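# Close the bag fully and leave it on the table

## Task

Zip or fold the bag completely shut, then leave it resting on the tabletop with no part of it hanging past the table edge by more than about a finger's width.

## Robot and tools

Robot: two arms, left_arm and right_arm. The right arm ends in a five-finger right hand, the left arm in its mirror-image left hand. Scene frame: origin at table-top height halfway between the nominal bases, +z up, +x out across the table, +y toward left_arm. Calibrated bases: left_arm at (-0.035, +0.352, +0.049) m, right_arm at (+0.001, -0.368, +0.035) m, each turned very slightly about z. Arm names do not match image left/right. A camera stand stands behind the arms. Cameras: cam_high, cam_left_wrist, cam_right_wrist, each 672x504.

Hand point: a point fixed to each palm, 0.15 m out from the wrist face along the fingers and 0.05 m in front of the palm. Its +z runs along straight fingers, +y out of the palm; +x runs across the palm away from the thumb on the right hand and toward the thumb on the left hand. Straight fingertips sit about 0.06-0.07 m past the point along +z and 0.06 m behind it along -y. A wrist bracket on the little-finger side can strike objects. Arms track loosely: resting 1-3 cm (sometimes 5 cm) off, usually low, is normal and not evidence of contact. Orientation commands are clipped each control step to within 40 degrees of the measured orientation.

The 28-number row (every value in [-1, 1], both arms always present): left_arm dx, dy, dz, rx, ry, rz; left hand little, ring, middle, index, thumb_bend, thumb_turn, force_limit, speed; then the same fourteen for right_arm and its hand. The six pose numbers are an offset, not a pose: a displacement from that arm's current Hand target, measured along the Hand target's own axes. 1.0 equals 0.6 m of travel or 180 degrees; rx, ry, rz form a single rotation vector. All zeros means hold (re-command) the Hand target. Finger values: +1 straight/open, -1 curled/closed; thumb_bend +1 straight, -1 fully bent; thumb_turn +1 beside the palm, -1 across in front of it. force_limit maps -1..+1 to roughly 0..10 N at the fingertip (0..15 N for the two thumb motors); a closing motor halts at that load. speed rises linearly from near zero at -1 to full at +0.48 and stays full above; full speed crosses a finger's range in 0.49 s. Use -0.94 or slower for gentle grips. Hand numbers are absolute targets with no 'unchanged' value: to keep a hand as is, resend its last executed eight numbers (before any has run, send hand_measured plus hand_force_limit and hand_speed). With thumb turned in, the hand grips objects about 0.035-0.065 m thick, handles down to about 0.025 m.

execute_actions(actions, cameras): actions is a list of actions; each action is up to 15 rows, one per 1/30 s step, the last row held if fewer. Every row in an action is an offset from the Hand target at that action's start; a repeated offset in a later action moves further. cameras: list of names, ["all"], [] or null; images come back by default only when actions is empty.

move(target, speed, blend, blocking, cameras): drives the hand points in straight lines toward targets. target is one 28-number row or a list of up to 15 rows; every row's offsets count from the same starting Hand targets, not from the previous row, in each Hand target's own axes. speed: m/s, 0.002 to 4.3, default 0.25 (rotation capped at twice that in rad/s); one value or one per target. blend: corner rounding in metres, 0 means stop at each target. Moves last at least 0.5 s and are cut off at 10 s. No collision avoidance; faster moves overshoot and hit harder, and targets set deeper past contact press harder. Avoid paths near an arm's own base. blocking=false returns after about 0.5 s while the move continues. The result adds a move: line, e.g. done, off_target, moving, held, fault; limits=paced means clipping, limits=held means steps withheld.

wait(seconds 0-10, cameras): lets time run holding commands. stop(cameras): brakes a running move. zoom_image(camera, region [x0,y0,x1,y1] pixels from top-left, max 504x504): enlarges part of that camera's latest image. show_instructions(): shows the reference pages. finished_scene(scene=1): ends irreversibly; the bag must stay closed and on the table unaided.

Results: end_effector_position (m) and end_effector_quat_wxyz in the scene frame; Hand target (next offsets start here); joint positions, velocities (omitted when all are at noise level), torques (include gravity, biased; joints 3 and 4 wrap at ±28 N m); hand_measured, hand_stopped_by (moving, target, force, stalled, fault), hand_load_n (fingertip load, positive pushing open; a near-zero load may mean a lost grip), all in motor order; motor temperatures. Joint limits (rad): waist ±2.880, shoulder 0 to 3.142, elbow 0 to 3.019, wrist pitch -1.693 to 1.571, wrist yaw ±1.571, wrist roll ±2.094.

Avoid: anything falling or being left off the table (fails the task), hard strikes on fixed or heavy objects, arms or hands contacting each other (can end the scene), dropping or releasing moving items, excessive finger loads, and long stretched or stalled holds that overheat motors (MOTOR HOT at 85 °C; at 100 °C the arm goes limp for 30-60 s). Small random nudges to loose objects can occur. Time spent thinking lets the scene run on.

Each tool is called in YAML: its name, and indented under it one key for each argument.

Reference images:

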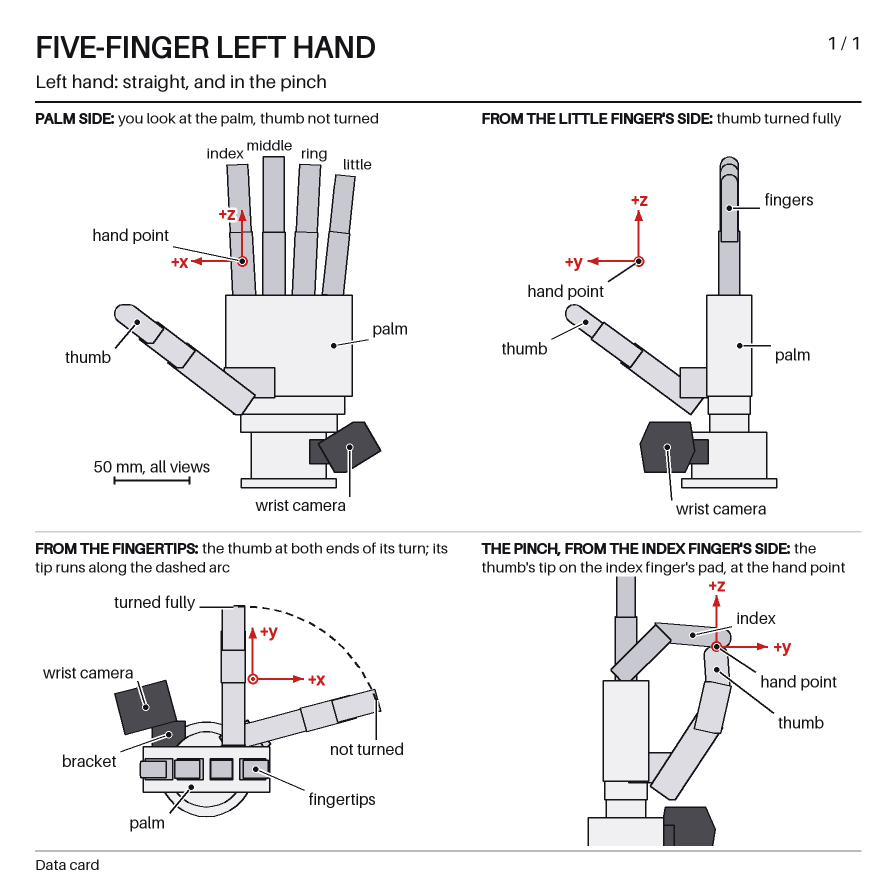

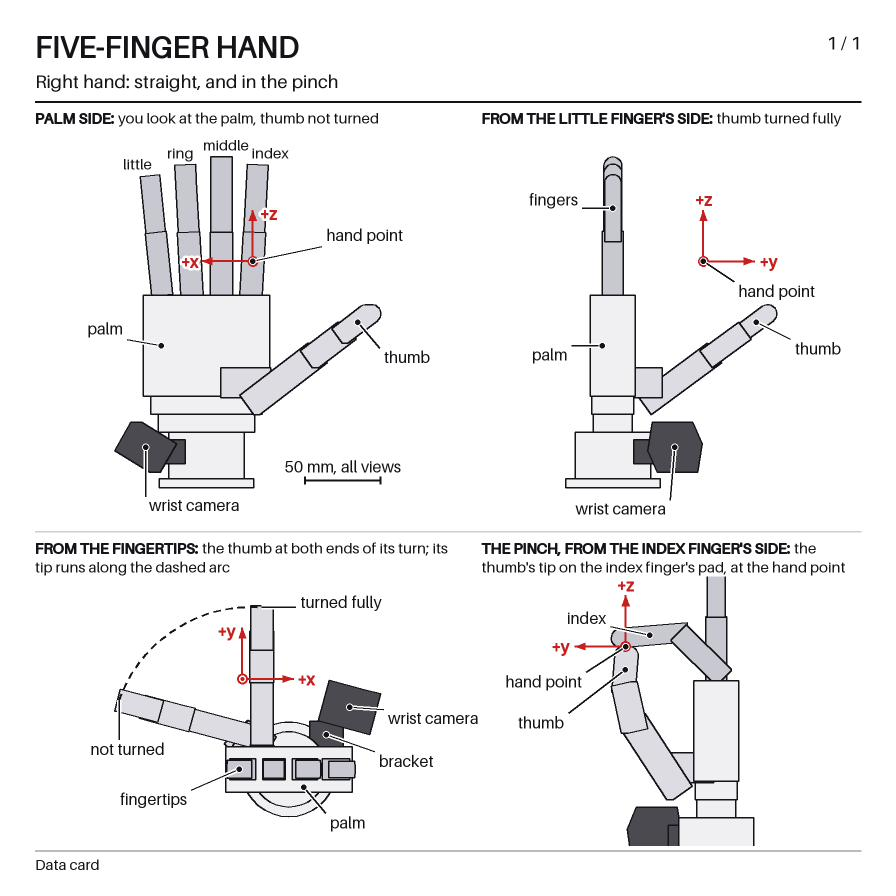

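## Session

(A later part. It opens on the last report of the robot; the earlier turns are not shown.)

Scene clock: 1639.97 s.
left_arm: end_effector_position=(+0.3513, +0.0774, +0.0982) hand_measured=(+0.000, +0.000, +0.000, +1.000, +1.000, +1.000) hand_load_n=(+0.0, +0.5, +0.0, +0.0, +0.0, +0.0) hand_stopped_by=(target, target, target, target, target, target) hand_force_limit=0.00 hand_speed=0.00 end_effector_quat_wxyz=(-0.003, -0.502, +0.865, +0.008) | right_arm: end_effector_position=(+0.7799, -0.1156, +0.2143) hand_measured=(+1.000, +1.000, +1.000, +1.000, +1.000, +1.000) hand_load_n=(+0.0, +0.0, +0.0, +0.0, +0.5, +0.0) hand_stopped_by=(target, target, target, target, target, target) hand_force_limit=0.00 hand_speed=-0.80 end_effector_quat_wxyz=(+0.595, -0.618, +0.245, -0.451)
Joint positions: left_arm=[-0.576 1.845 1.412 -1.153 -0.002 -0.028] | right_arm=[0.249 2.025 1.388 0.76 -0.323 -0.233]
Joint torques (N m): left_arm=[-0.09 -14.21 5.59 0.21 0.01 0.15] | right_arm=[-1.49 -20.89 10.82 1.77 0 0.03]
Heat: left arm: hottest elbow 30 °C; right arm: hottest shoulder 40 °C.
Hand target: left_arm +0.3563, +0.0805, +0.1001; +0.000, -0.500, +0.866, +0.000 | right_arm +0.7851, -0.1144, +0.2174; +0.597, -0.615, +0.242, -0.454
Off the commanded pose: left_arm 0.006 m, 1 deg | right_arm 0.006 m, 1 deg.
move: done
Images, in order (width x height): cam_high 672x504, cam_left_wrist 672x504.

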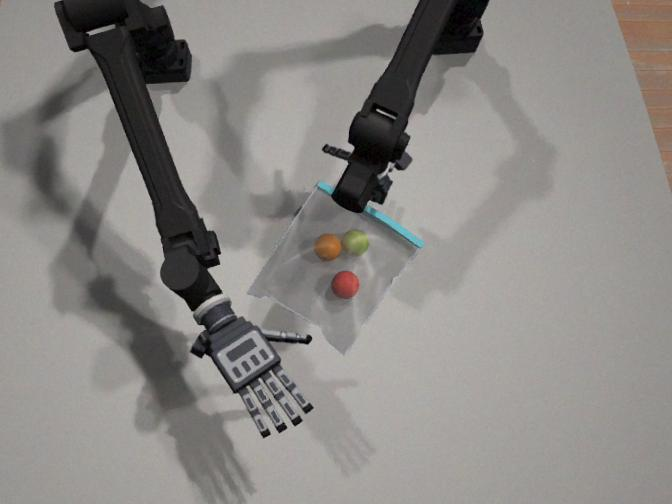

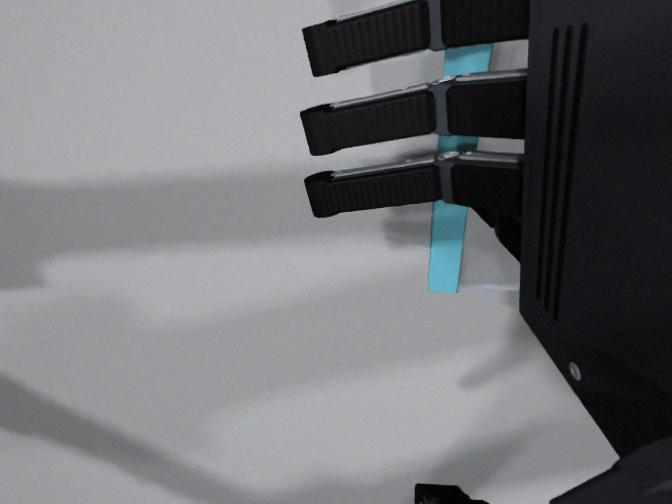

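move:
  target:
    - [0,0.0097,0.05,0,0,0,0,0,0,1,1,1,0,0,0,0,0,0,0,0,1,1,1,1,1,1,0,-0.8]
    - [0,0.0195,0.1333,-0.015,0,0,0,0,0,1,1,1,0,0,0,0,0,0,0,0,1,1,1,1,1,1,0,-0.8]
    - [0,0.029,0.2,-0.036,0,0,0,0,0,1,1,1,0,0,0,0,0,0,0,0,1,1,1,1,1,1,0,-0.8]
  cameras: ["cam_high","cam_left_wrist"]
  speed: 0.08
  blend: 0.01

zoom_image:
  camera: "cam_high"
  region: [310, 160, 440, 250]

Scene clock: 1686.70 s.
left_arm: end_effector_position=(+0.3508, +0.0779, +0.0650) hand_measured=(+0.000, +0.000, +0.000, +1.000, +1.000, +1.000) hand_load_n=(+0.0, +0.0, +0.0, -8.5, -0.5, +0.0) hand_stopped_by=(target, target, target, target, target, target) hand_force_limit=0.00 hand_speed=0.00 end_effector_quat_wxyz=(-0.003, -0.497, +0.868, -0.007) | right_arm: end_effector_position=(+0.7799, -0.1156, +0.2143) hand_measured=(+1.000, +1.000, +1.000, +1.000, +1.000, +1.000) hand_load_n=(+0.0, +0.0, +0.0, +0.0, +0.0, -0.5) hand_stopped_by=(target, target, target, target, target, target) hand_force_limit=0.00 hand_speed=-0.80 end_effector_quat_wxyz=(+0.595, -0.618, +0.245, -0.451)
Joint positions: left_arm=[-0.572 1.867 1.35 -1.044 0.013 -0.013] | right_arm=[0.249 2.025 1.388 0.76 -0.323 -0.233]
Joint torques (N m): left_arm=[-0.32 -2.67 3.25 1.62 -0.47 -0.03] | right_arm=[-1.44 -20.78 10.78 1.83 0 0.03]
Heat: left arm: hottest elbow 31 °C; right arm: hottest shoulder 40 °C.
Hand target: left_arm +0.3413, +0.0892, -0.0199; -0.028, -0.499, +0.865, +0.049 | right_arm +0.7851, -0.1144, +0.2174; +0.597, -0.615, +0.242, -0.454
Off the commanded pose: left_arm 0.086 m, 7 deg | right_arm 0.006 m, 1 deg.
move: off_target (left_arm)
Images, in order (width x height): cam_high 672x504, cam_left_wrist 672x504.

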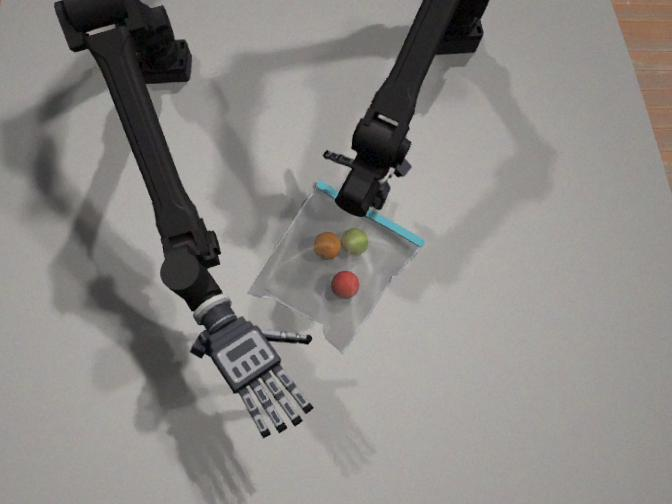

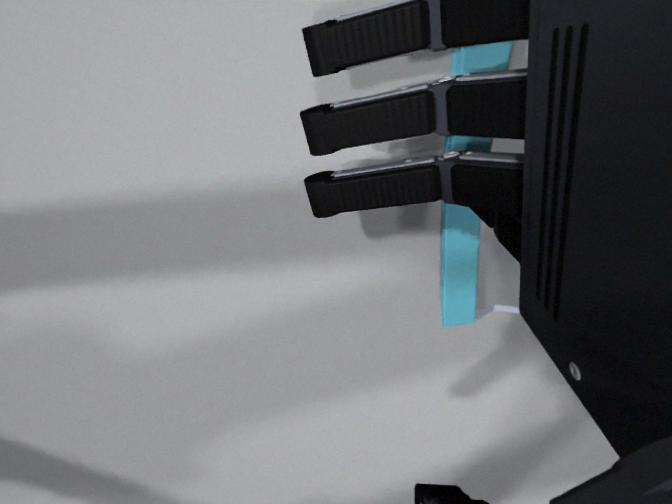

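Scaled by 3.877 from the camera's 672x504 image, which has a finer 960x720 frame.

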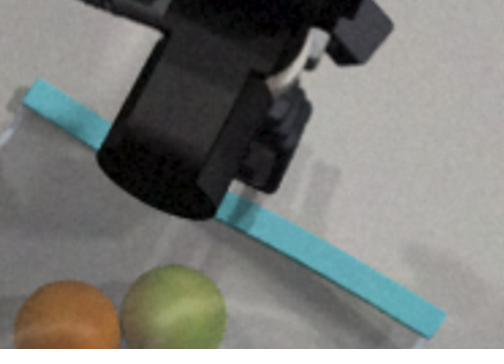

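move:
  target:
    - [0.008,-0.0082,-0.1352,0.036,0,0,0,0,0,1,1,1,0,0,0,0,0,0,0,0,1,1,1,1,1,1,0,-0.8]
    - [0.0188,0.0965,-0.2405,0.036,0,0,0,0,0,1,1,1,0,0,0,0,0,0,0,0,1,1,1,1,1,1,0,-0.8]
    - [0.1207,0.2063,-0.1608,0.4417,-0.1021,-0.1498,1,1,1,1,1,1,0,0,0,0,0,0,0,0,1,1,1,1,1,1,0,-0.8]
  cameras: ["cam_high","cam_left_wrist"]
  speed: [0.1,0.2,0.25]
  blend: [0.01,0.02,0]

zoom_image:
  camera: "cam_left_wrist"
  region: [295, 130, 375, 300]

zoom_image:
  camera: "cam_left_wrist"
  region: [295, 0, 375, 140]

Scene clock: 1724.90 s.
left_arm: end_effector_position=(+0.2114, +0.0862, +0.0925) hand_measured=(+1.000, +1.000, +1.000, +1.000, +1.000, +1.000) hand_load_n=(+0.0, +0.0, +0.0, +0.0, +0.0, -0.5) hand_stopped_by=(target, target, target, target, target, target) hand_force_limit=0.00 hand_speed=0.00 end_effector_quat_wxyz=(-0.435, +0.561, -0.561, +0.425) | right_arm: end_effector_position=(+0.7799, -0.1156, +0.2143) hand_measured=(+1.000, +1.000, +1.000, +1.000, +1.000, +1.000) hand_load_n=(+0.0, +0.0, +0.0, +0.0, +0.0, +0.0) hand_stopped_by=(target, target, target, target, target, target) hand_force_limit=0.00 hand_speed=-0.80 end_effector_quat_wxyz=(+0.595, -0.618, +0.245, -0.451)
Joint positions: left_arm=[-1.292 1.26 0.315 0.201 -1.178 -0.693] | right_arm=[0.249 2.025 1.388 0.76 -0.323 -0.233]
Joint torques (N m): left_arm=[-1.67 -2.78 4.14 1.24 -0.71 -0.17] | right_arm=[-1.38 -20.89 10.8 1.77 0 0.05]
Heat: left arm: hottest elbow 30 °C; right arm: hottest shoulder 40 °C.
Hand target: left_arm +0.2080, +0.0827, +0.0898; -0.430, +0.561, -0.561, +0.431 | right_arm +0.7851, -0.1144, +0.2174; +0.597, -0.615, +0.242, -0.454
Off the commanded pose: left_arm 0.006 m, 1 deg | right_arm 0.006 m, 1 deg.
move: done
Images, in order (width x height): cam_high 672x504, cam_left_wrist 672x504.

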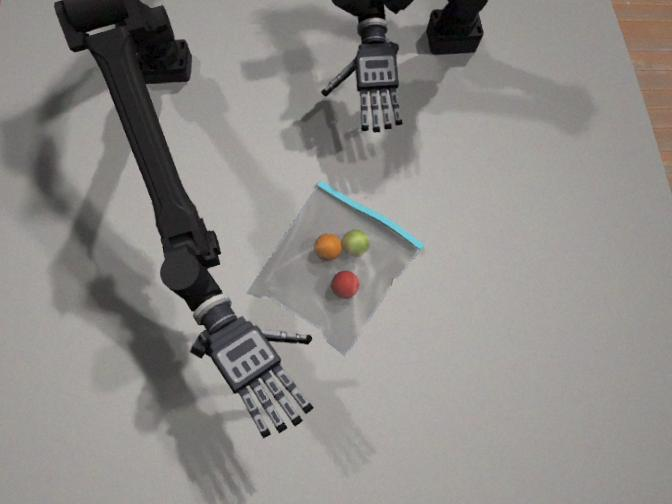

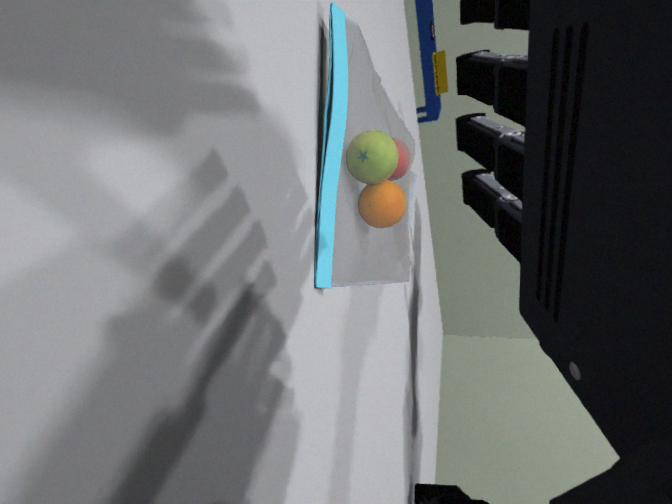

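Scaled by 2.965 from the camera's 672x504 image, which has a finer 960x720 frame.

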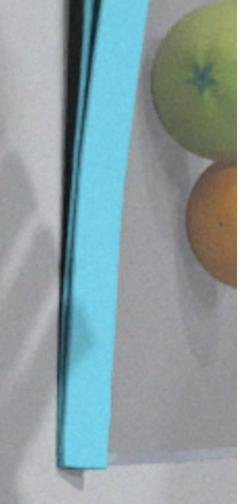

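Scaled by 3.600 from the camera's 672x504 image, which has a finer 960x720 frame.

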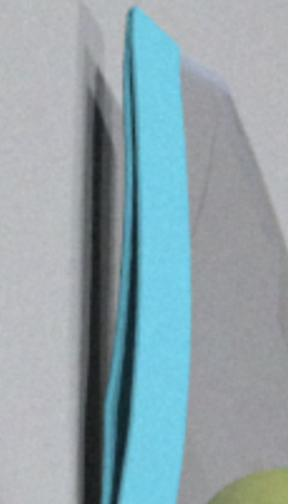

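zoom_image:
  camera: "cam_high"
  region: [310, 170, 440, 260]

Scaled by 3.877 from the camera's 672x504 image, which has a finer 960x720 frame.

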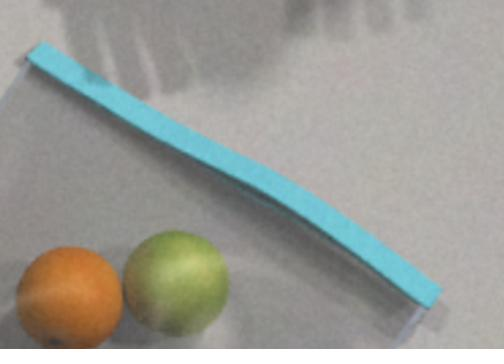

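move:
  target:
    - [-0.0205,-0.1293,0.2882,-0.4065,0.1089,0.1419,0,0,0,1,1,1,0,0,0,0,0,0,0,0,1,1,1,1,1,1,0,-0.8]
    - [-0.0372,-0.0897,0.269,-0.4065,0.1089,0.1419,0,0,0,1,1,1,0,0,0,0,0,0,0,0,1,1,1,1,1,1,0,-0.8]
  cameras: ["cam_left_wrist"]
  speed: [0.25,0.12]

Scene clock: 1750.60 s.
left_arm: end_effector_position=(+0.3726, +0.1008, +0.0983) hand_measured=(+0.000, +0.000, +0.000, +1.000, +1.000, +1.000) hand_load_n=(+0.0, +0.0, +0.0, +0.0, +0.0, +0.0) hand_stopped_by=(target, target, target, target, target, target) hand_force_limit=0.00 hand_speed=0.00 end_effector_quat_wxyz=(-0.003, -0.501, +0.865, +0.007) | right_arm: end_effector_position=(+0.7799, -0.1156, +0.2143) hand_measured=(+1.000, +1.000, +1.000, +1.000, +1.000, +1.000) hand_load_n=(+0.0, +0.0, +0.0, +0.0, +0.0, -0.5) hand_stopped_by=(target, target, target, target, target, target) hand_force_limit=0.00 hand_speed=-0.80 end_effector_quat_wxyz=(+0.595, -0.618, +0.245, -0.451)
Joint positions: left_arm=[-0.519 1.861 1.436 -1.161 -0.002 0.03] | right_arm=[0.249 2.025 1.388 0.76 -0.323 -0.233]
Joint torques (N m): left_arm=[0.09 -14.56 5.61 0.12 0.01 0.14] | right_arm=[-1.44 -20.95 10.81 1.8 0 0.04]
Heat: left arm: hottest elbow 30 °C; right arm: hottest shoulder 40 °C.
Hand target: left_arm +0.3778, +0.1047, +0.1003; +0.000, -0.500, +0.866, +0.000 | right_arm +0.7851, -0.1144, +0.2174; +0.597, -0.615, +0.242, -0.454
Off the commanded pose: left_arm 0.007 m, 1 deg | right_arm 0.006 m, 1 deg.
move: done
Images, in order (width x height): cam_left_wrist 672x504.

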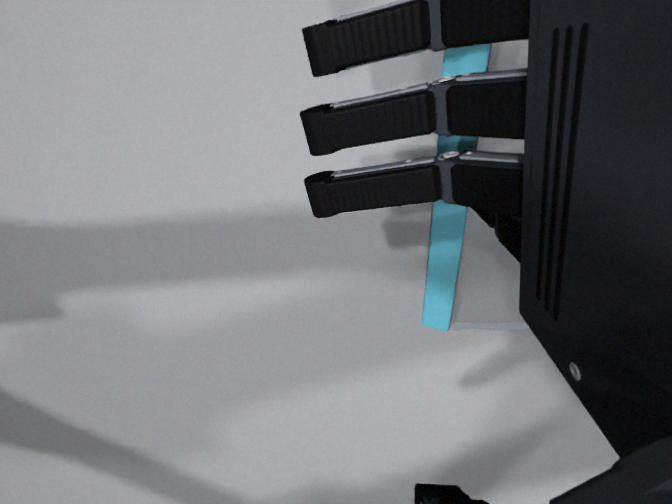

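move:
  target:
    - [0,0.0097,0.05,0,0,0,0,0,0,1,1,1,0,0,0,0,0,0,0,0,1,1,1,1,1,1,0,-0.8]
    - [0,0.0195,0.1333,-0.015,0,0,0,0,0,1,1,1,0,0,0,0,0,0,0,0,1,1,1,1,1,1,0,-0.8]
    - [0,0.029,0.2,-0.036,0,0,0,0,0,1,1,1,0,0,0,0,0,0,0,0,1,1,1,1,1,1,0,-0.8]
  cameras: ["cam_high","cam_left_wrist"]
  speed: 0.08
  blend: 0.01

Scene clock: 1760.57 s.
left_arm: end_effector_position=(+0.3772, +0.0970, +0.0633) hand_measured=(+0.000, +0.000, +0.000, +1.000, +1.000, +1.000) hand_load_n=(+0.5, +0.0, +0.0, -7.0, +0.0, +0.0) hand_stopped_by=(target, target, target, target, target, target) hand_force_limit=0.00 hand_speed=0.00 end_effector_quat_wxyz=(+0.002, -0.497, +0.868, -0.014) | right_arm: end_effector_position=(+0.7799, -0.1156, +0.2143) hand_measured=(+1.000, +1.000, +1.000, +1.000, +1.000, +1.000) hand_load_n=(+0.0, +0.0, +0.0, +0.0, +0.0, +0.0) hand_stopped_by=(target, target, target, target, target, target) hand_force_limit=0.00 hand_speed=-0.80 end_effector_quat_wxyz=(+0.595, -0.618, +0.245, -0.451)
Joint positions: left_arm=[-0.517 1.888 1.381 -1.037 0.011 0.042] | right_arm=[0.249 2.025 1.388 0.76 -0.323 -0.233]
Joint torques (N m): left_arm=[-0.09 -3.43 3.07 1.07 -0.66 0.02] | right_arm=[-1.44 -20.84 10.8 1.83 0 0.04]
Heat: left arm: hottest elbow 30 °C; right arm: hottest shoulder 40 °C.
Hand target: left_arm +0.3630, +0.1133, -0.0198; -0.028, -0.499, +0.865, +0.048 | right_arm +0.7851, -0.1144, +0.2174; +0.597, -0.615, +0.242, -0.454
Off the commanded pose: left_arm 0.086 m, 8 deg | right_arm 0.006 m, 1 deg.
move: off_target (left_arm)
Images, in order (width x height): cam_high 672x504, cam_left_wrist 672x504.

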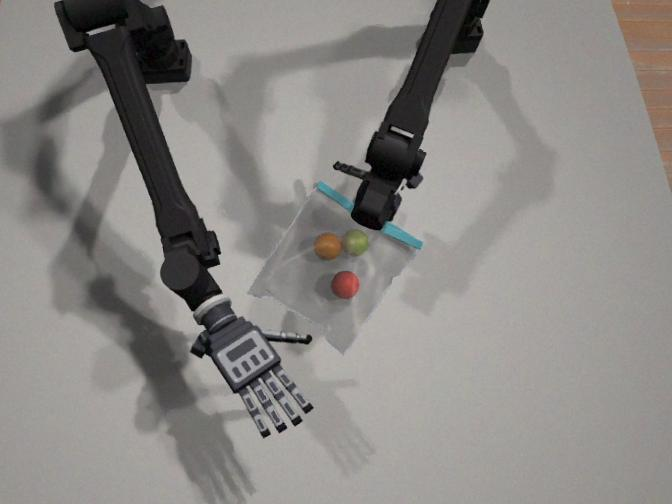

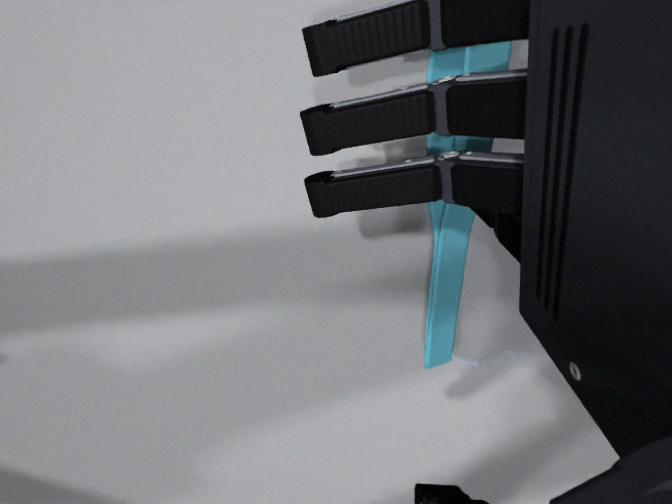

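move:
  target:
    - [0.008,-0.0082,-0.1352,0.036,0,0,0,0,0,1,1,1,0,0,0,0,0,0,0,0,1,1,1,1,1,1,0,-0.8]
    - [0.0188,0.0965,-0.2405,0.036,0,0,0,0,0,1,1,1,0,0,0,0,0,0,0,0,1,1,1,1,1,1,0,-0.8]
    - [0.1207,0.2363,-0.1608,0.4417,-0.1021,-0.1498,1,1,1,1,1,1,0,0,0,0,0,0,0,0,1,1,1,1,1,1,0,-0.8]
  cameras: ["cam_high","cam_left_wrist"]
  speed: [0.1,0.2,0.25]
  blend: [0.01,0.02,0]

zoom_image:
  camera: "cam_left_wrist"
  region: [295, 130, 375, 330]

zoom_image:
  camera: "cam_left_wrist"
  region: [295, 0, 395, 160]

zoom_image:
  camera: "cam_high"
  region: [310, 170, 440, 260]

Scene clock: 1783.90 s.
left_arm: end_effector_position=(+0.2169, +0.1193, +0.0938) hand_measured=(+1.000, +1.000, +1.000, +1.000, +1.000, +1.000) hand_load_n=(+0.0, +0.0, +0.0, +0.0, +0.0, -0.5) hand_stopped_by=(target, target, target, target, target, target) hand_force_limit=0.00 hand_speed=0.00 end_effector_quat_wxyz=(-0.435, +0.561, -0.561, +0.426) | right_arm: end_effector_position=(+0.7799, -0.1156, +0.2143) hand_measured=(+1.000, +1.000, +1.000, +1.000, +1.000, +1.000) hand_load_n=(+0.0, +0.0, +0.0, +0.0, +0.0, +0.0) hand_stopped_by=(target, target, target, target, target, target) hand_force_limit=0.00 hand_speed=-0.80 end_effector_quat_wxyz=(+0.595, -0.618, +0.245, -0.451)
Joint positions: left_arm=[-1.223 1.159 0.226 0.289 -1.125 -0.584] | right_arm=[0.249 2.025 1.388 0.76 -0.323 -0.233]
Joint torques (N m): left_arm=[-1.61 -1.73 4.27 1.33 -0.63 -0.14] | right_arm=[-1.44 -20.72 10.82 1.76 0 0.04]
Heat: left arm: hottest elbow 29 °C; right arm: hottest shoulder 40 °C.
Hand target: left_arm +0.2140, +0.1158, +0.0920; -0.431, +0.560, -0.561, +0.431 | right_arm +0.7851, -0.1144, +0.2174; +0.597, -0.615, +0.242, -0.454
Off the commanded pose: left_arm 0.005 m, 1 deg | right_arm 0.006 m, 1 deg.
move: done
Images, in order (width x height): cam_high 672x504, cam_left_wrist 672x504.

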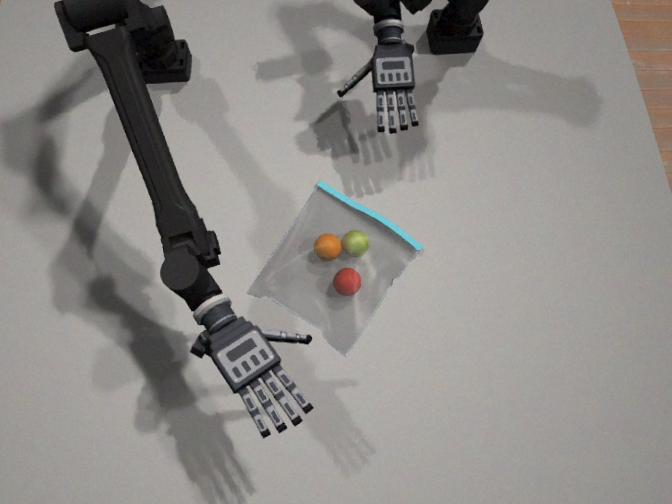

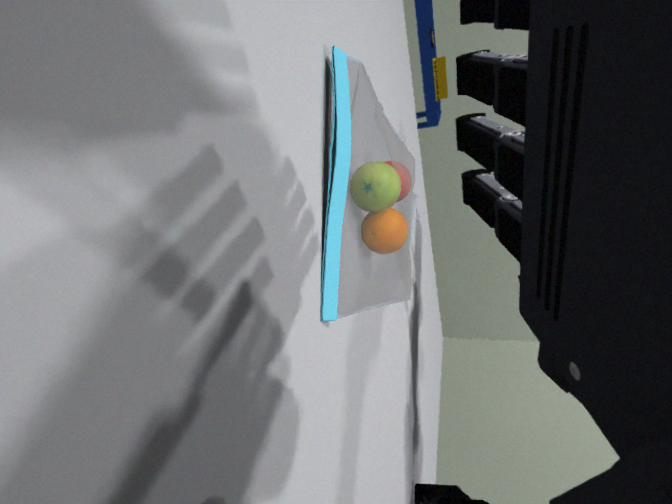

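Scaled by 2.520 from the camera's 672x504 image, which has a finer 960x720 frame.

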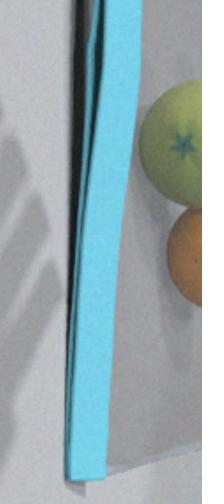

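Scaled by 3.150 from the camera's 672x504 image, which has a finer 960x720 frame.

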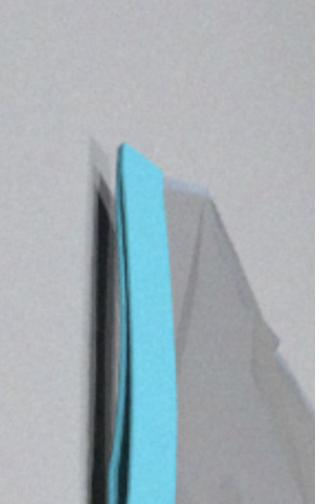

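Scaled by 3.877 from the camera's 672x504 image, which has a finer 960x720 frame.

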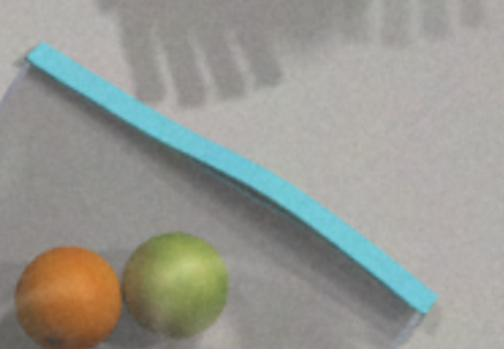

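move:
  target: [-0.0848,0.0037,0.3211,0,0.161,0.0432,1,1,1,1,1,1,0,0,0,0,0,0,0,0,1,1,1,1,1,1,0,-0.8]
  cameras: ["cam_high","cam_left_wrist"]
  speed: 0.15

Scene clock: 1808.57 s.
left_arm: end_effector_position=(+0.3869, +0.1639, +0.0372) hand_measured=(+1.000, +1.000, +1.000, +1.000, +1.000, +1.000) hand_load_n=(+0.0, +0.0, +0.0, +0.0, +0.0, +0.0) hand_stopped_by=(target, target, target, target, target, target) hand_force_limit=0.00 hand_speed=0.00 end_effector_quat_wxyz=(+0.292, -0.403, +0.691, -0.525) | right_arm: end_effector_position=(+0.7799, -0.1156, +0.2143) hand_measured=(+1.000, +1.000, +1.000, +1.000, +1.000, +1.000) hand_load_n=(+0.0, +0.0, +0.0, +0.0, +0.0, -0.5) hand_stopped_by=(target, target, target, target, target, target) hand_force_limit=0.00 hand_speed=-0.80 end_effector_quat_wxyz=(+0.595, -0.618, +0.245, -0.451)
Joint positions: left_arm=[-0.273 1.728 0.375 1.058 0.278 0.063] | right_arm=[0.249 2.025 1.388 0.76 -0.323 -0.233]
Joint torques (N m): left_arm=[0.03 -6.36 3.97 1.87 0.09 0.1] | right_arm=[-1.61 -20.78 10.76 1.77 0.01 0.03]
Heat: left arm: hottest elbow 29 °C; right arm: hottest shoulder 40 °C.
Hand target: left_arm +0.3997, +0.1665, +0.0402; +0.305, -0.396, +0.687, -0.528 | right_arm +0.7851, -0.1144, +0.2174; +0.597, -0.615, +0.242, -0.454
Off the commanded pose: left_arm 0.013 m, 2 deg | right_arm 0.006 m, 1 deg.
move: off_target (left_arm)
Images, in order (width x height): cam_high 672x504, cam_left_wrist 672x504.

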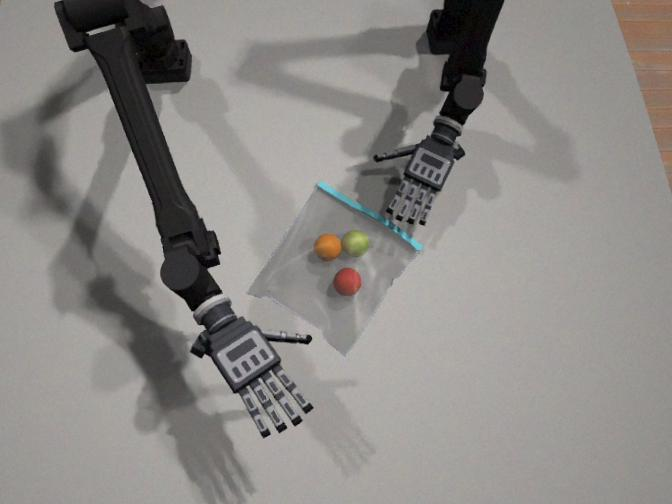

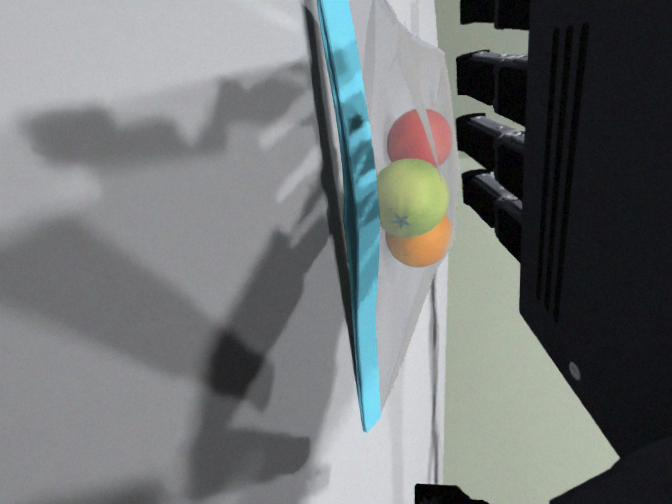

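zoom_image:
  camera: "cam_left_wrist"
  region: [290, 0, 410, 150]

zoom_image:
  camera: "cam_left_wrist"
  region: [300, 140, 420, 290]

zoom_image:
  camera: "cam_left_wrist"
  region: [310, 280, 430, 440]

Scaled by 3.360 from the camera's 672x504 image, which has a finer 960x720 frame.

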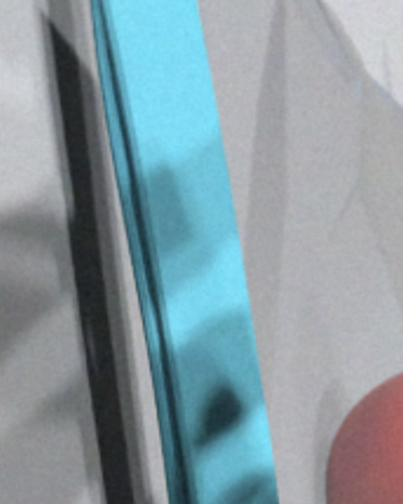

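Scaled by 3.360 from the camera's 672x504 image, which has a finer 960x720 frame.

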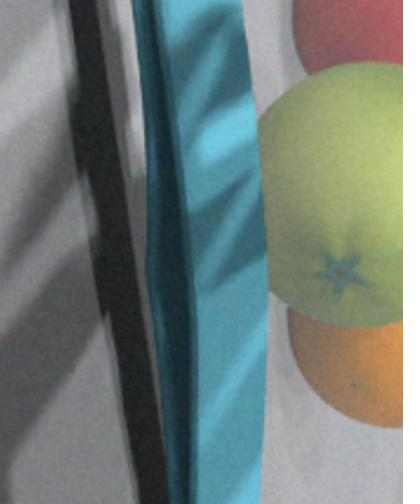

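Scaled by 3.150 from the camera's 672x504 image, which has a finer 960x720 frame.

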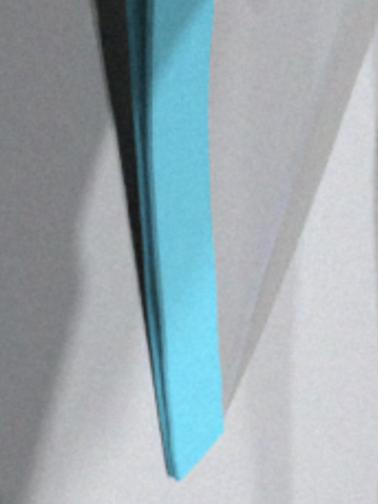

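move:
  target:
    - [0.1335,-0.1408,0.0115,-0.4167,0,0,0,0,0,1,1,1,0,0,0,0,0,0,0,0,1,1,1,1,1,1,0,-0.8]
    - [0.1333,-0.1,-0.012,-0.4167,0,0,0,0,0,1,1,1,0,0,0,0,0,0,0,0,1,1,1,1,1,1,0,-0.8]
  cameras: ["cam_left_wrist"]
  speed: [0.25,0.12]

Scene clock: 1838.27 s.
left_arm: end_effector_position=(+0.3670, +0.0993, +0.0985) hand_measured=(+0.000, +0.000, +0.000, +1.000, +1.000, +1.000) hand_load_n=(+0.0, +0.0, +0.0, +0.0, +0.0, +0.0) hand_stopped_by=(target, target, target, target, target, target) hand_force_limit=0.00 hand_speed=0.00 end_effector_quat_wxyz=(-0.004, -0.498, +0.867, +0.006) | right_arm: end_effector_position=(+0.7799, -0.1156, +0.2143) hand_measured=(+1.000, +1.000, +1.000, +1.000, +1.000, +1.000) hand_load_n=(+0.0, +0.0, +0.0, +0.0, +0.0, +0.0) hand_stopped_by=(target, target, target, target, target, target) hand_force_limit=0.00 hand_speed=-0.80 end_effector_quat_wxyz=(+0.595, -0.618, +0.245, -0.451)
Joint positions: left_arm=[-0.525 1.851 1.421 -1.155 0.002 0.031] | right_arm=[0.249 2.025 1.388 0.76 -0.323 -0.233]
Joint torques (N m): left_arm=[-1.44 -14.27 5.61 0.12 -0.13 -0.19] | right_arm=[-1.49 -20.89 10.77 1.8 0 0.03]
Heat: left arm: hottest elbow 30 °C; right arm: hottest shoulder 40 °C.
Hand target: left_arm +0.3669, +0.0930, +0.1000; +0.001, -0.499, +0.866, -0.001 | right_arm +0.7851, -0.1144, +0.2174; +0.597, -0.615, +0.242, -0.454
Off the commanded pose: left_arm 0.007 m, 1 deg | right_arm 0.006 m, 1 deg.
move: done
Images, in order (width x height): cam_left_wrist 672x504.

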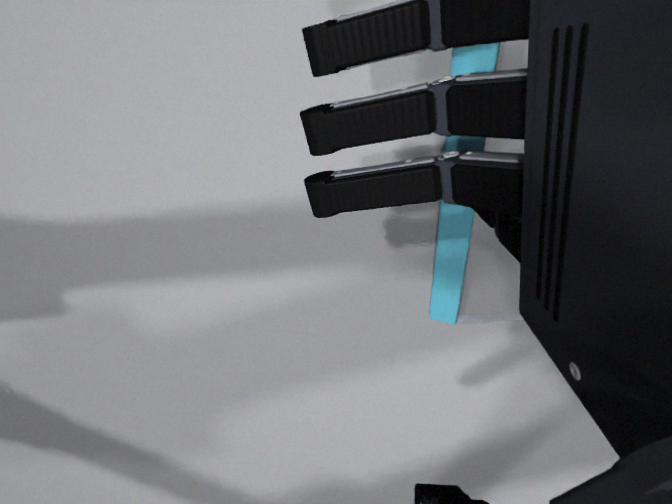

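move:
  target:
    - [0.0142,0.001,0.04,0,0,0,0,0,0,1,1,1,0,0,0,0,0,0,0,0,1,1,1,1,1,1,0,-0.8]
    - [0.0142,0.0128,0.1333,-0.018,0,0,0,0,0,1,1,1,0,0,0,0,0,0,0,0,1,1,1,1,1,1,0,-0.8]
    - [0.0145,0.025,0.2,-0.042,0,0,0,0,0,1,1,1,0,0,0,0,0,0,0,0,1,1,1,1,1,1,0,-0.8]
  cameras: ["cam_high","cam_left_wrist"]
  speed: [0.08,0.06,0.06]
  blend: 0.01

zoom_image:
  camera: "cam_left_wrist"
  region: [380, 20, 540, 340]

Scene clock: 1865.53 s.
left_arm: end_effector_position=(+0.3705, +0.0866, +0.0629) hand_measured=(+0.000, +0.000, +0.000, +1.000, +1.000, +1.000) hand_load_n=(+0.0, +0.0, +0.0, -6.5, +0.0, +0.0) hand_stopped_by=(target, target, target, target, target, target) hand_force_limit=0.00 hand_speed=0.00 end_effector_quat_wxyz=(-0.002, -0.498, +0.867, -0.007) | right_arm: end_effector_position=(+0.7799, -0.1156, +0.2143) hand_measured=(+1.000, +1.000, +1.000, +1.000, +1.000, +1.000) hand_load_n=(+0.0, +0.0, +0.0, +0.0, +0.0, -0.5) hand_stopped_by=(target, target, target, target, target, target) hand_force_limit=0.00 hand_speed=-0.80 end_effector_quat_wxyz=(+0.595, -0.618, +0.245, -0.451)
Joint positions: left_arm=[-0.54 1.898 1.392 -1.055 0.01 0.016] | right_arm=[0.249 2.025 1.388 0.76 -0.323 -0.233]
Joint torques (N m): left_arm=[-1.55 -3.43 3.02 0.96 -0.54 -0.18] | right_arm=[-1.49 -20.95 10.78 1.8 -0.01 0.03]
Heat: left arm: hottest elbow 30 °C; right arm: hottest shoulder 41 °C.
Hand target: left_arm +0.3497, +0.0929, -0.0200; -0.032, -0.499, +0.864, +0.057 | right_arm +0.7851, -0.1144, +0.2174; +0.597, -0.615, +0.242, -0.454
Off the commanded pose: left_arm 0.086 m, 8 deg | right_arm 0.006 m, 1 deg.
move: off_target (left_arm)
Images, in order (width x height): cam_high 672x504, cam_left_wrist 672x504.

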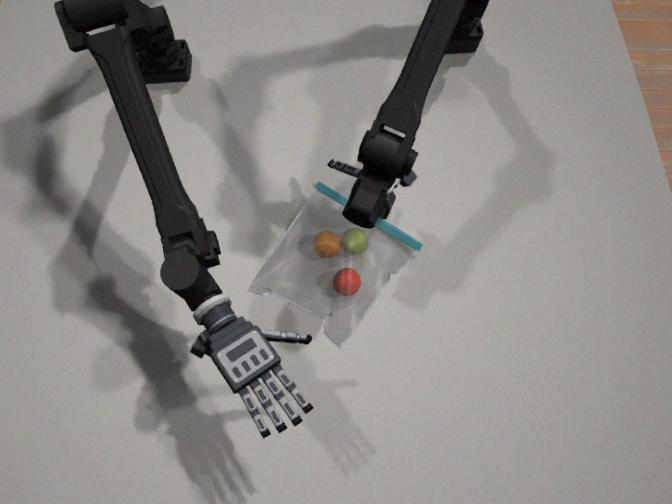

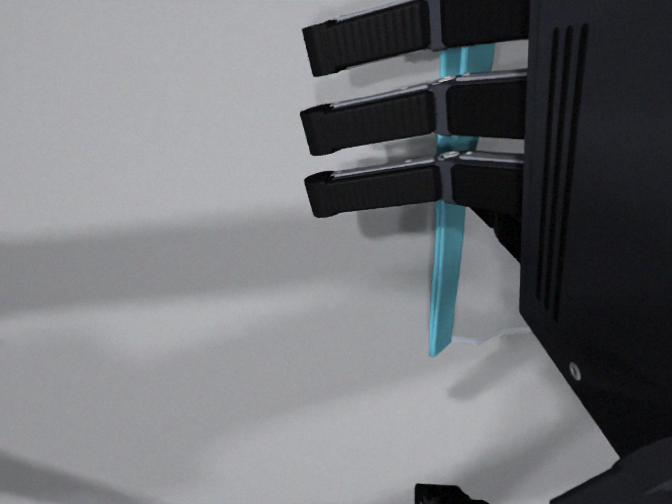

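Scaled by 1.575 from the camera's 672x504 image, which has a finer 960x720 frame.

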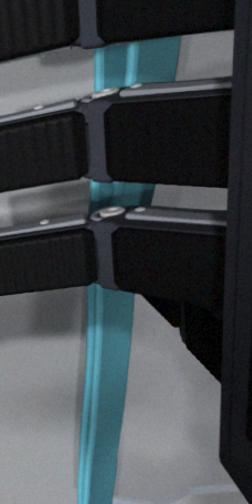

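move:
  target:
    - [-0.0057,-0.0128,-0.1362,0.042,0,0,0,0,0,1,1,1,0,0,0,0,0,0,0,0,1,1,1,1,1,1,0,-0.8]
    - [-0.0227,0.0837,-0.241,0.042,0,0,0,0,0,1,1,1,0,0,0,0,0,0,0,0,1,1,1,1,1,1,0,-0.8]
    - [-0.1478,0.0025,-0.101,0.4587,0,0,1,1,1,1,1,1,0,0,0,0,0,0,0,0,1,1,1,1,1,1,0,-0.8]
  cameras: ["cam_high","cam_left_wrist"]
  speed: [0.1,0.2,0.2]
  blend: [0.01,0.01,0]

zoom_image:
  camera: "cam_left_wrist"
  region: [290, 0, 410, 150]

zoom_image:
  camera: "cam_left_wrist"
  region: [300, 140, 420, 290]

zoom_image:
  camera: "cam_left_wrist"
  region: [310, 280, 430, 440]

Scene clock: 1896.07 s.
left_arm: end_effector_position=(+0.3992, +0.1612, +0.0438) hand_measured=(+1.000, +1.000, +1.000, +1.000, +1.000, +1.000) hand_load_n=(+0.0, +0.0, +0.0, +0.0, -0.5, +0.0) hand_stopped_by=(target, target, target, target, target, target) hand_force_limit=0.00 hand_speed=0.00 end_effector_quat_wxyz=(+0.305, -0.387, +0.692, -0.527) | right_arm: end_effector_position=(+0.7799, -0.1156, +0.2143) hand_measured=(+1.000, +1.000, +1.000, +1.000, +1.000, +1.000) hand_load_n=(+0.0, +0.0, -0.5, +0.0, +0.0, -0.5) hand_stopped_by=(target, target, target, target, target, target) hand_force_limit=0.00 hand_speed=-0.80 end_effector_quat_wxyz=(+0.595, -0.618, +0.245, -0.451)
Joint positions: left_arm=[-0.276 1.729 0.4 1.057 0.279 0.092] | right_arm=[0.249 2.025 1.388 0.76 -0.323 -0.233]
Joint torques (N m): left_arm=[0.21 -6.65 2.44 1.89 0.07 -0.18] | right_arm=[-1.38 -20.78 10.8 1.77 0 0.03]
Heat: left arm: hottest elbow 29 °C; right arm: hottest shoulder 41 °C.
Hand target: left_arm +0.3997, +0.1666, +0.0402; +0.305, -0.396, +0.687, -0.528 | right_arm +0.7851, -0.1144, +0.2174; +0.597, -0.615, +0.242, -0.454
Off the commanded pose: left_arm 0.006 m, 1 deg | right_arm 0.006 m, 1 deg.
move: done
Images, in order (width x height): cam_high 672x504, cam_left_wrist 672x504.

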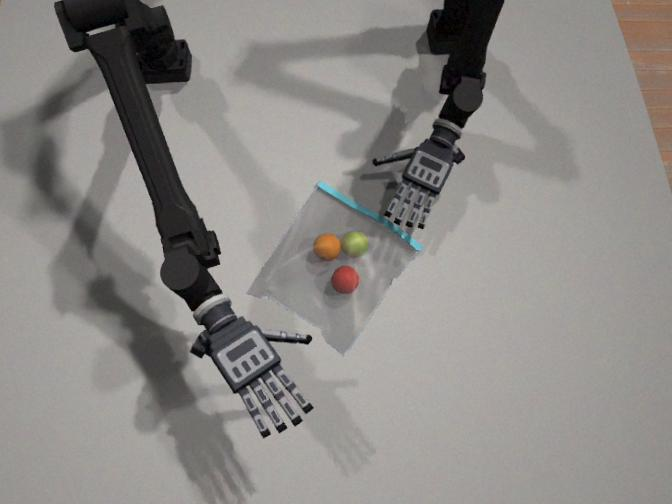

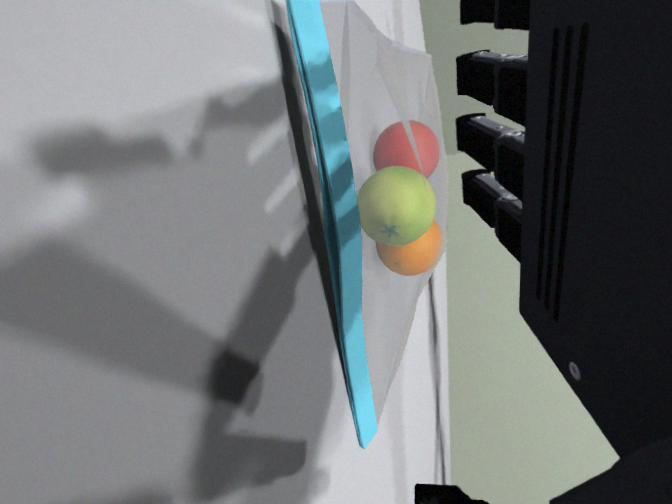

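Scaled by 3.360 from the camera's 672x504 image, which has a finer 960x720 frame.

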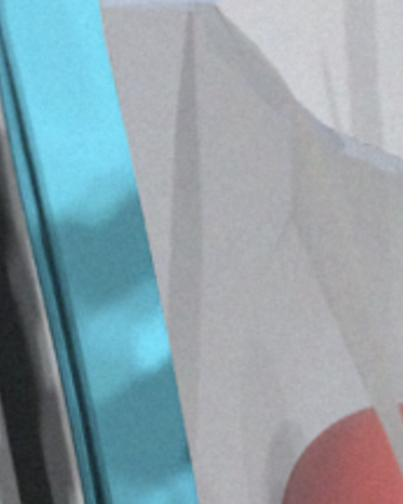

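Scaled by 3.360 from the camera's 672x504 image, which has a finer 960x720 frame.

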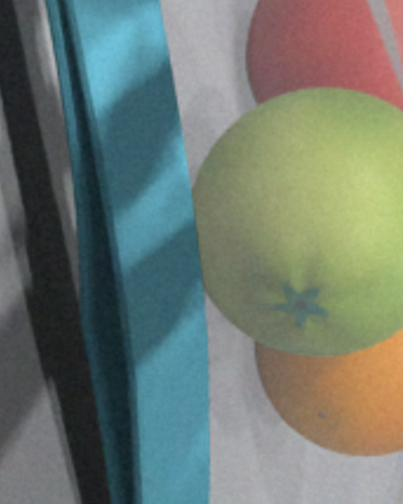

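Scaled by 3.150 from the camera's 672x504 image, which has a finer 960x720 frame.

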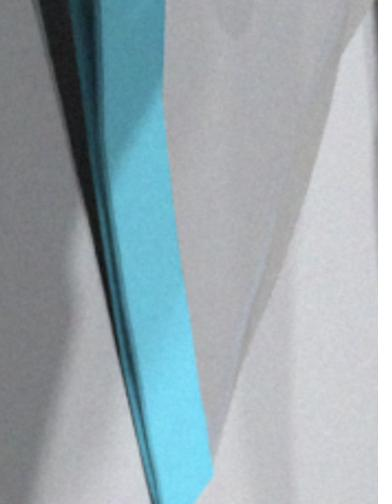

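zoom_image:
  camera: "cam_high"
  region: [310, 170, 440, 260]

Scaled by 3.877 from the camera's 672x504 image, which has a finer 960x720 frame.

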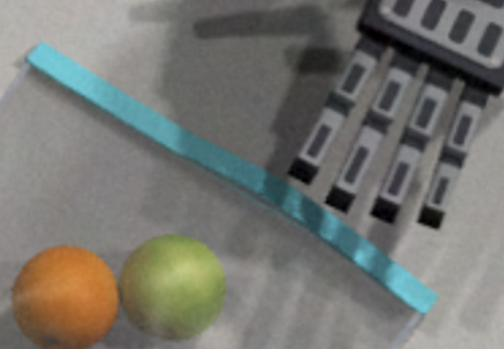

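move:
  target:
    - [0.1098,-0.1478,0.038,-0.4167,0,0,0,0,0,1,1,1,0,0,0,0,0,0,0,0,1,1,1,1,1,1,0,-0.8]
    - [0.0815,-0.1028,-0.0013,-0.4167,0,0,0,0,0,1,1,1,0,0,0,0,0,0,0,0,1,1,1,1,1,1,0,-0.8]
  cameras: ["cam_left_wrist"]
  speed: [0.25,0.12]

Scene clock: 1940.37 s.
left_arm: end_effector_position=(+0.3820, +0.1110, +0.0953) hand_measured=(+0.000, +0.000, +0.000, +1.000, +1.000, +1.000) hand_load_n=(+0.0, +0.0, +0.0, +0.0, +0.0, +0.5) hand_stopped_by=(target, target, target, target, target, target) hand_force_limit=0.00 hand_speed=0.00 end_effector_quat_wxyz=(-0.006, -0.500, +0.866, +0.008) | right_arm: end_effector_position=(+0.7799, -0.1156, +0.2143) hand_measured=(+1.000, +1.000, +1.000, +1.000, +1.000, +1.000) hand_load_n=(+0.0, +0.0, +0.0, +0.0, +0.0, +0.0) hand_stopped_by=(target, target, target, target, target, target) hand_force_limit=0.00 hand_speed=-0.80 end_effector_quat_wxyz=(+0.595, -0.618, +0.245, -0.451)
Joint positions: left_arm=[-0.493 1.877 1.45 -1.164 0.001 0.059] | right_arm=[0.249 2.025 1.388 0.76 -0.323 -0.233]
Joint torques (N m): left_arm=[0.21 -15.38 5.55 0.09 -0.13 0.14] | right_arm=[-1.49 -20.95 10.8 1.74 -0.01 0.03]
Heat: left arm: hottest elbow 29 °C; right arm: hottest shoulder 41 °C.
Hand target: left_arm +0.3883, +0.1166, +0.1000; +0.001, -0.500, +0.866, +0.000 | right_arm +0.7851, -0.1144, +0.2174; +0.597, -0.615, +0.242, -0.454
Off the commanded pose: left_arm 0.010 m, 1 deg | right_arm 0.006 m, 1 deg.
move: done
Images, in order (width x height): cam_left_wrist 672x504.

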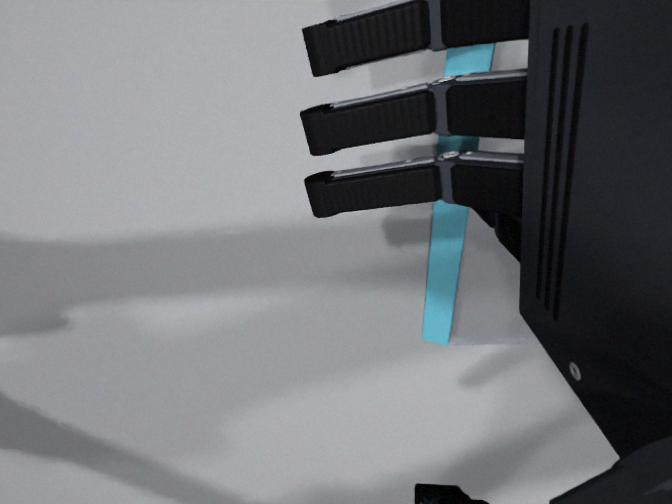

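move:
  target:
    - [0,0.0097,0.05,0,0,0,0,0,0,1,1,1,0,0,0,0,0,0,0,0,1,1,1,1,1,1,0,-0.8]
    - [0,0.0215,0.1333,-0.018,0,0,0,0,0,1,1,1,0,0,0,0,0,0,0,0,1,1,1,1,1,1,0,-0.8]
    - [0,0.035,0.2,-0.042,0,0,0,0,0,1,1,1,0,0,0,0,0,0,0,0,1,1,1,1,1,1,0,-0.8]
  cameras: ["cam_high","cam_left_wrist"]
  speed: 0.08
  blend: 0.01

zoom_image:
  camera: "cam_left_wrist"
  region: [380, 20, 540, 380]

Scene clock: 1951.13 s.
left_arm: end_effector_position=(+0.3838, +0.1098, +0.0647) hand_measured=(+0.000, +0.000, +0.000, +1.000, +1.000, +1.000) hand_load_n=(+0.0, +0.0, +0.0, -7.5, +0.0, +0.0) hand_stopped_by=(target, target, target, target, target, target) hand_force_limit=0.00 hand_speed=0.00 end_effector_quat_wxyz=(+0.000, -0.495, +0.869, -0.006) | right_arm: end_effector_position=(+0.7799, -0.1156, +0.2143) hand_measured=(+1.000, +1.000, +1.000, +1.000, +1.000, +1.000) hand_load_n=(+0.0, +0.0, +0.0, +0.0, +0.0, +0.0) hand_stopped_by=(target, target, target, target, target, target) hand_force_limit=0.00 hand_speed=-0.80 end_effector_quat_wxyz=(+0.595, -0.618, +0.245, -0.451)
Joint positions: left_arm=[-0.493 1.897 1.396 -1.06 0.007 0.07] | right_arm=[0.249 2.025 1.388 0.76 -0.323 -0.233]
Joint torques (N m): left_arm=[0.03 -3.08 3.18 1.05 -0.68 0] | right_arm=[-1.44 -20.89 10.8 1.8 -0.01 0.03]
Heat: left arm: hottest elbow 29 °C; right arm: hottest shoulder 41 °C.
Hand target: left_arm +0.3703, +0.1270, -0.0200; -0.032, -0.498, +0.864, +0.057 | right_arm +0.7851, -0.1144, +0.2174; +0.597, -0.615, +0.242, -0.454
Off the commanded pose: left_arm 0.088 m, 8 deg | right_arm 0.006 m, 1 deg.
move: off_target (left_arm)
Images, in order (width x height): cam_high 672x504, cam_left_wrist 672x504.

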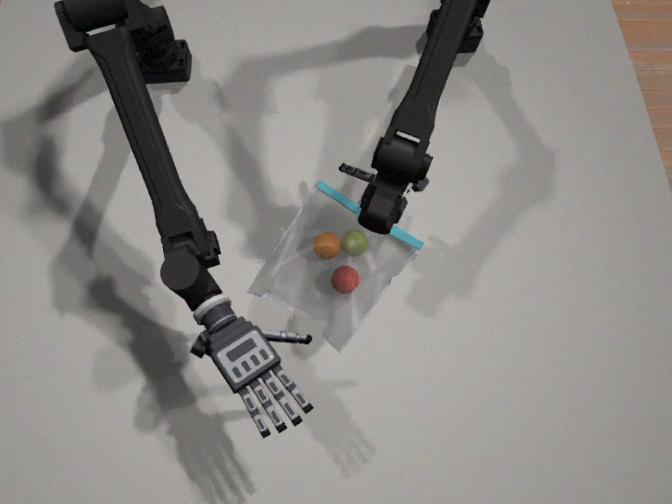

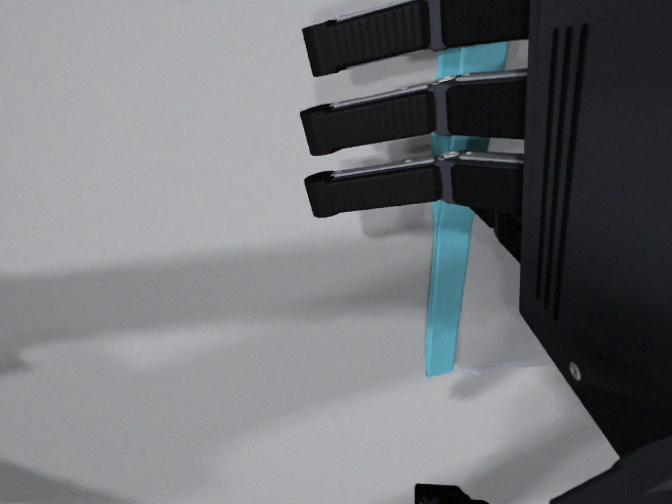

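Scaled by 1.400 from the camera's 672x504 image, which has a finer 960x720 frame.

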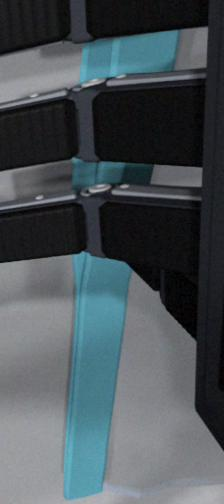

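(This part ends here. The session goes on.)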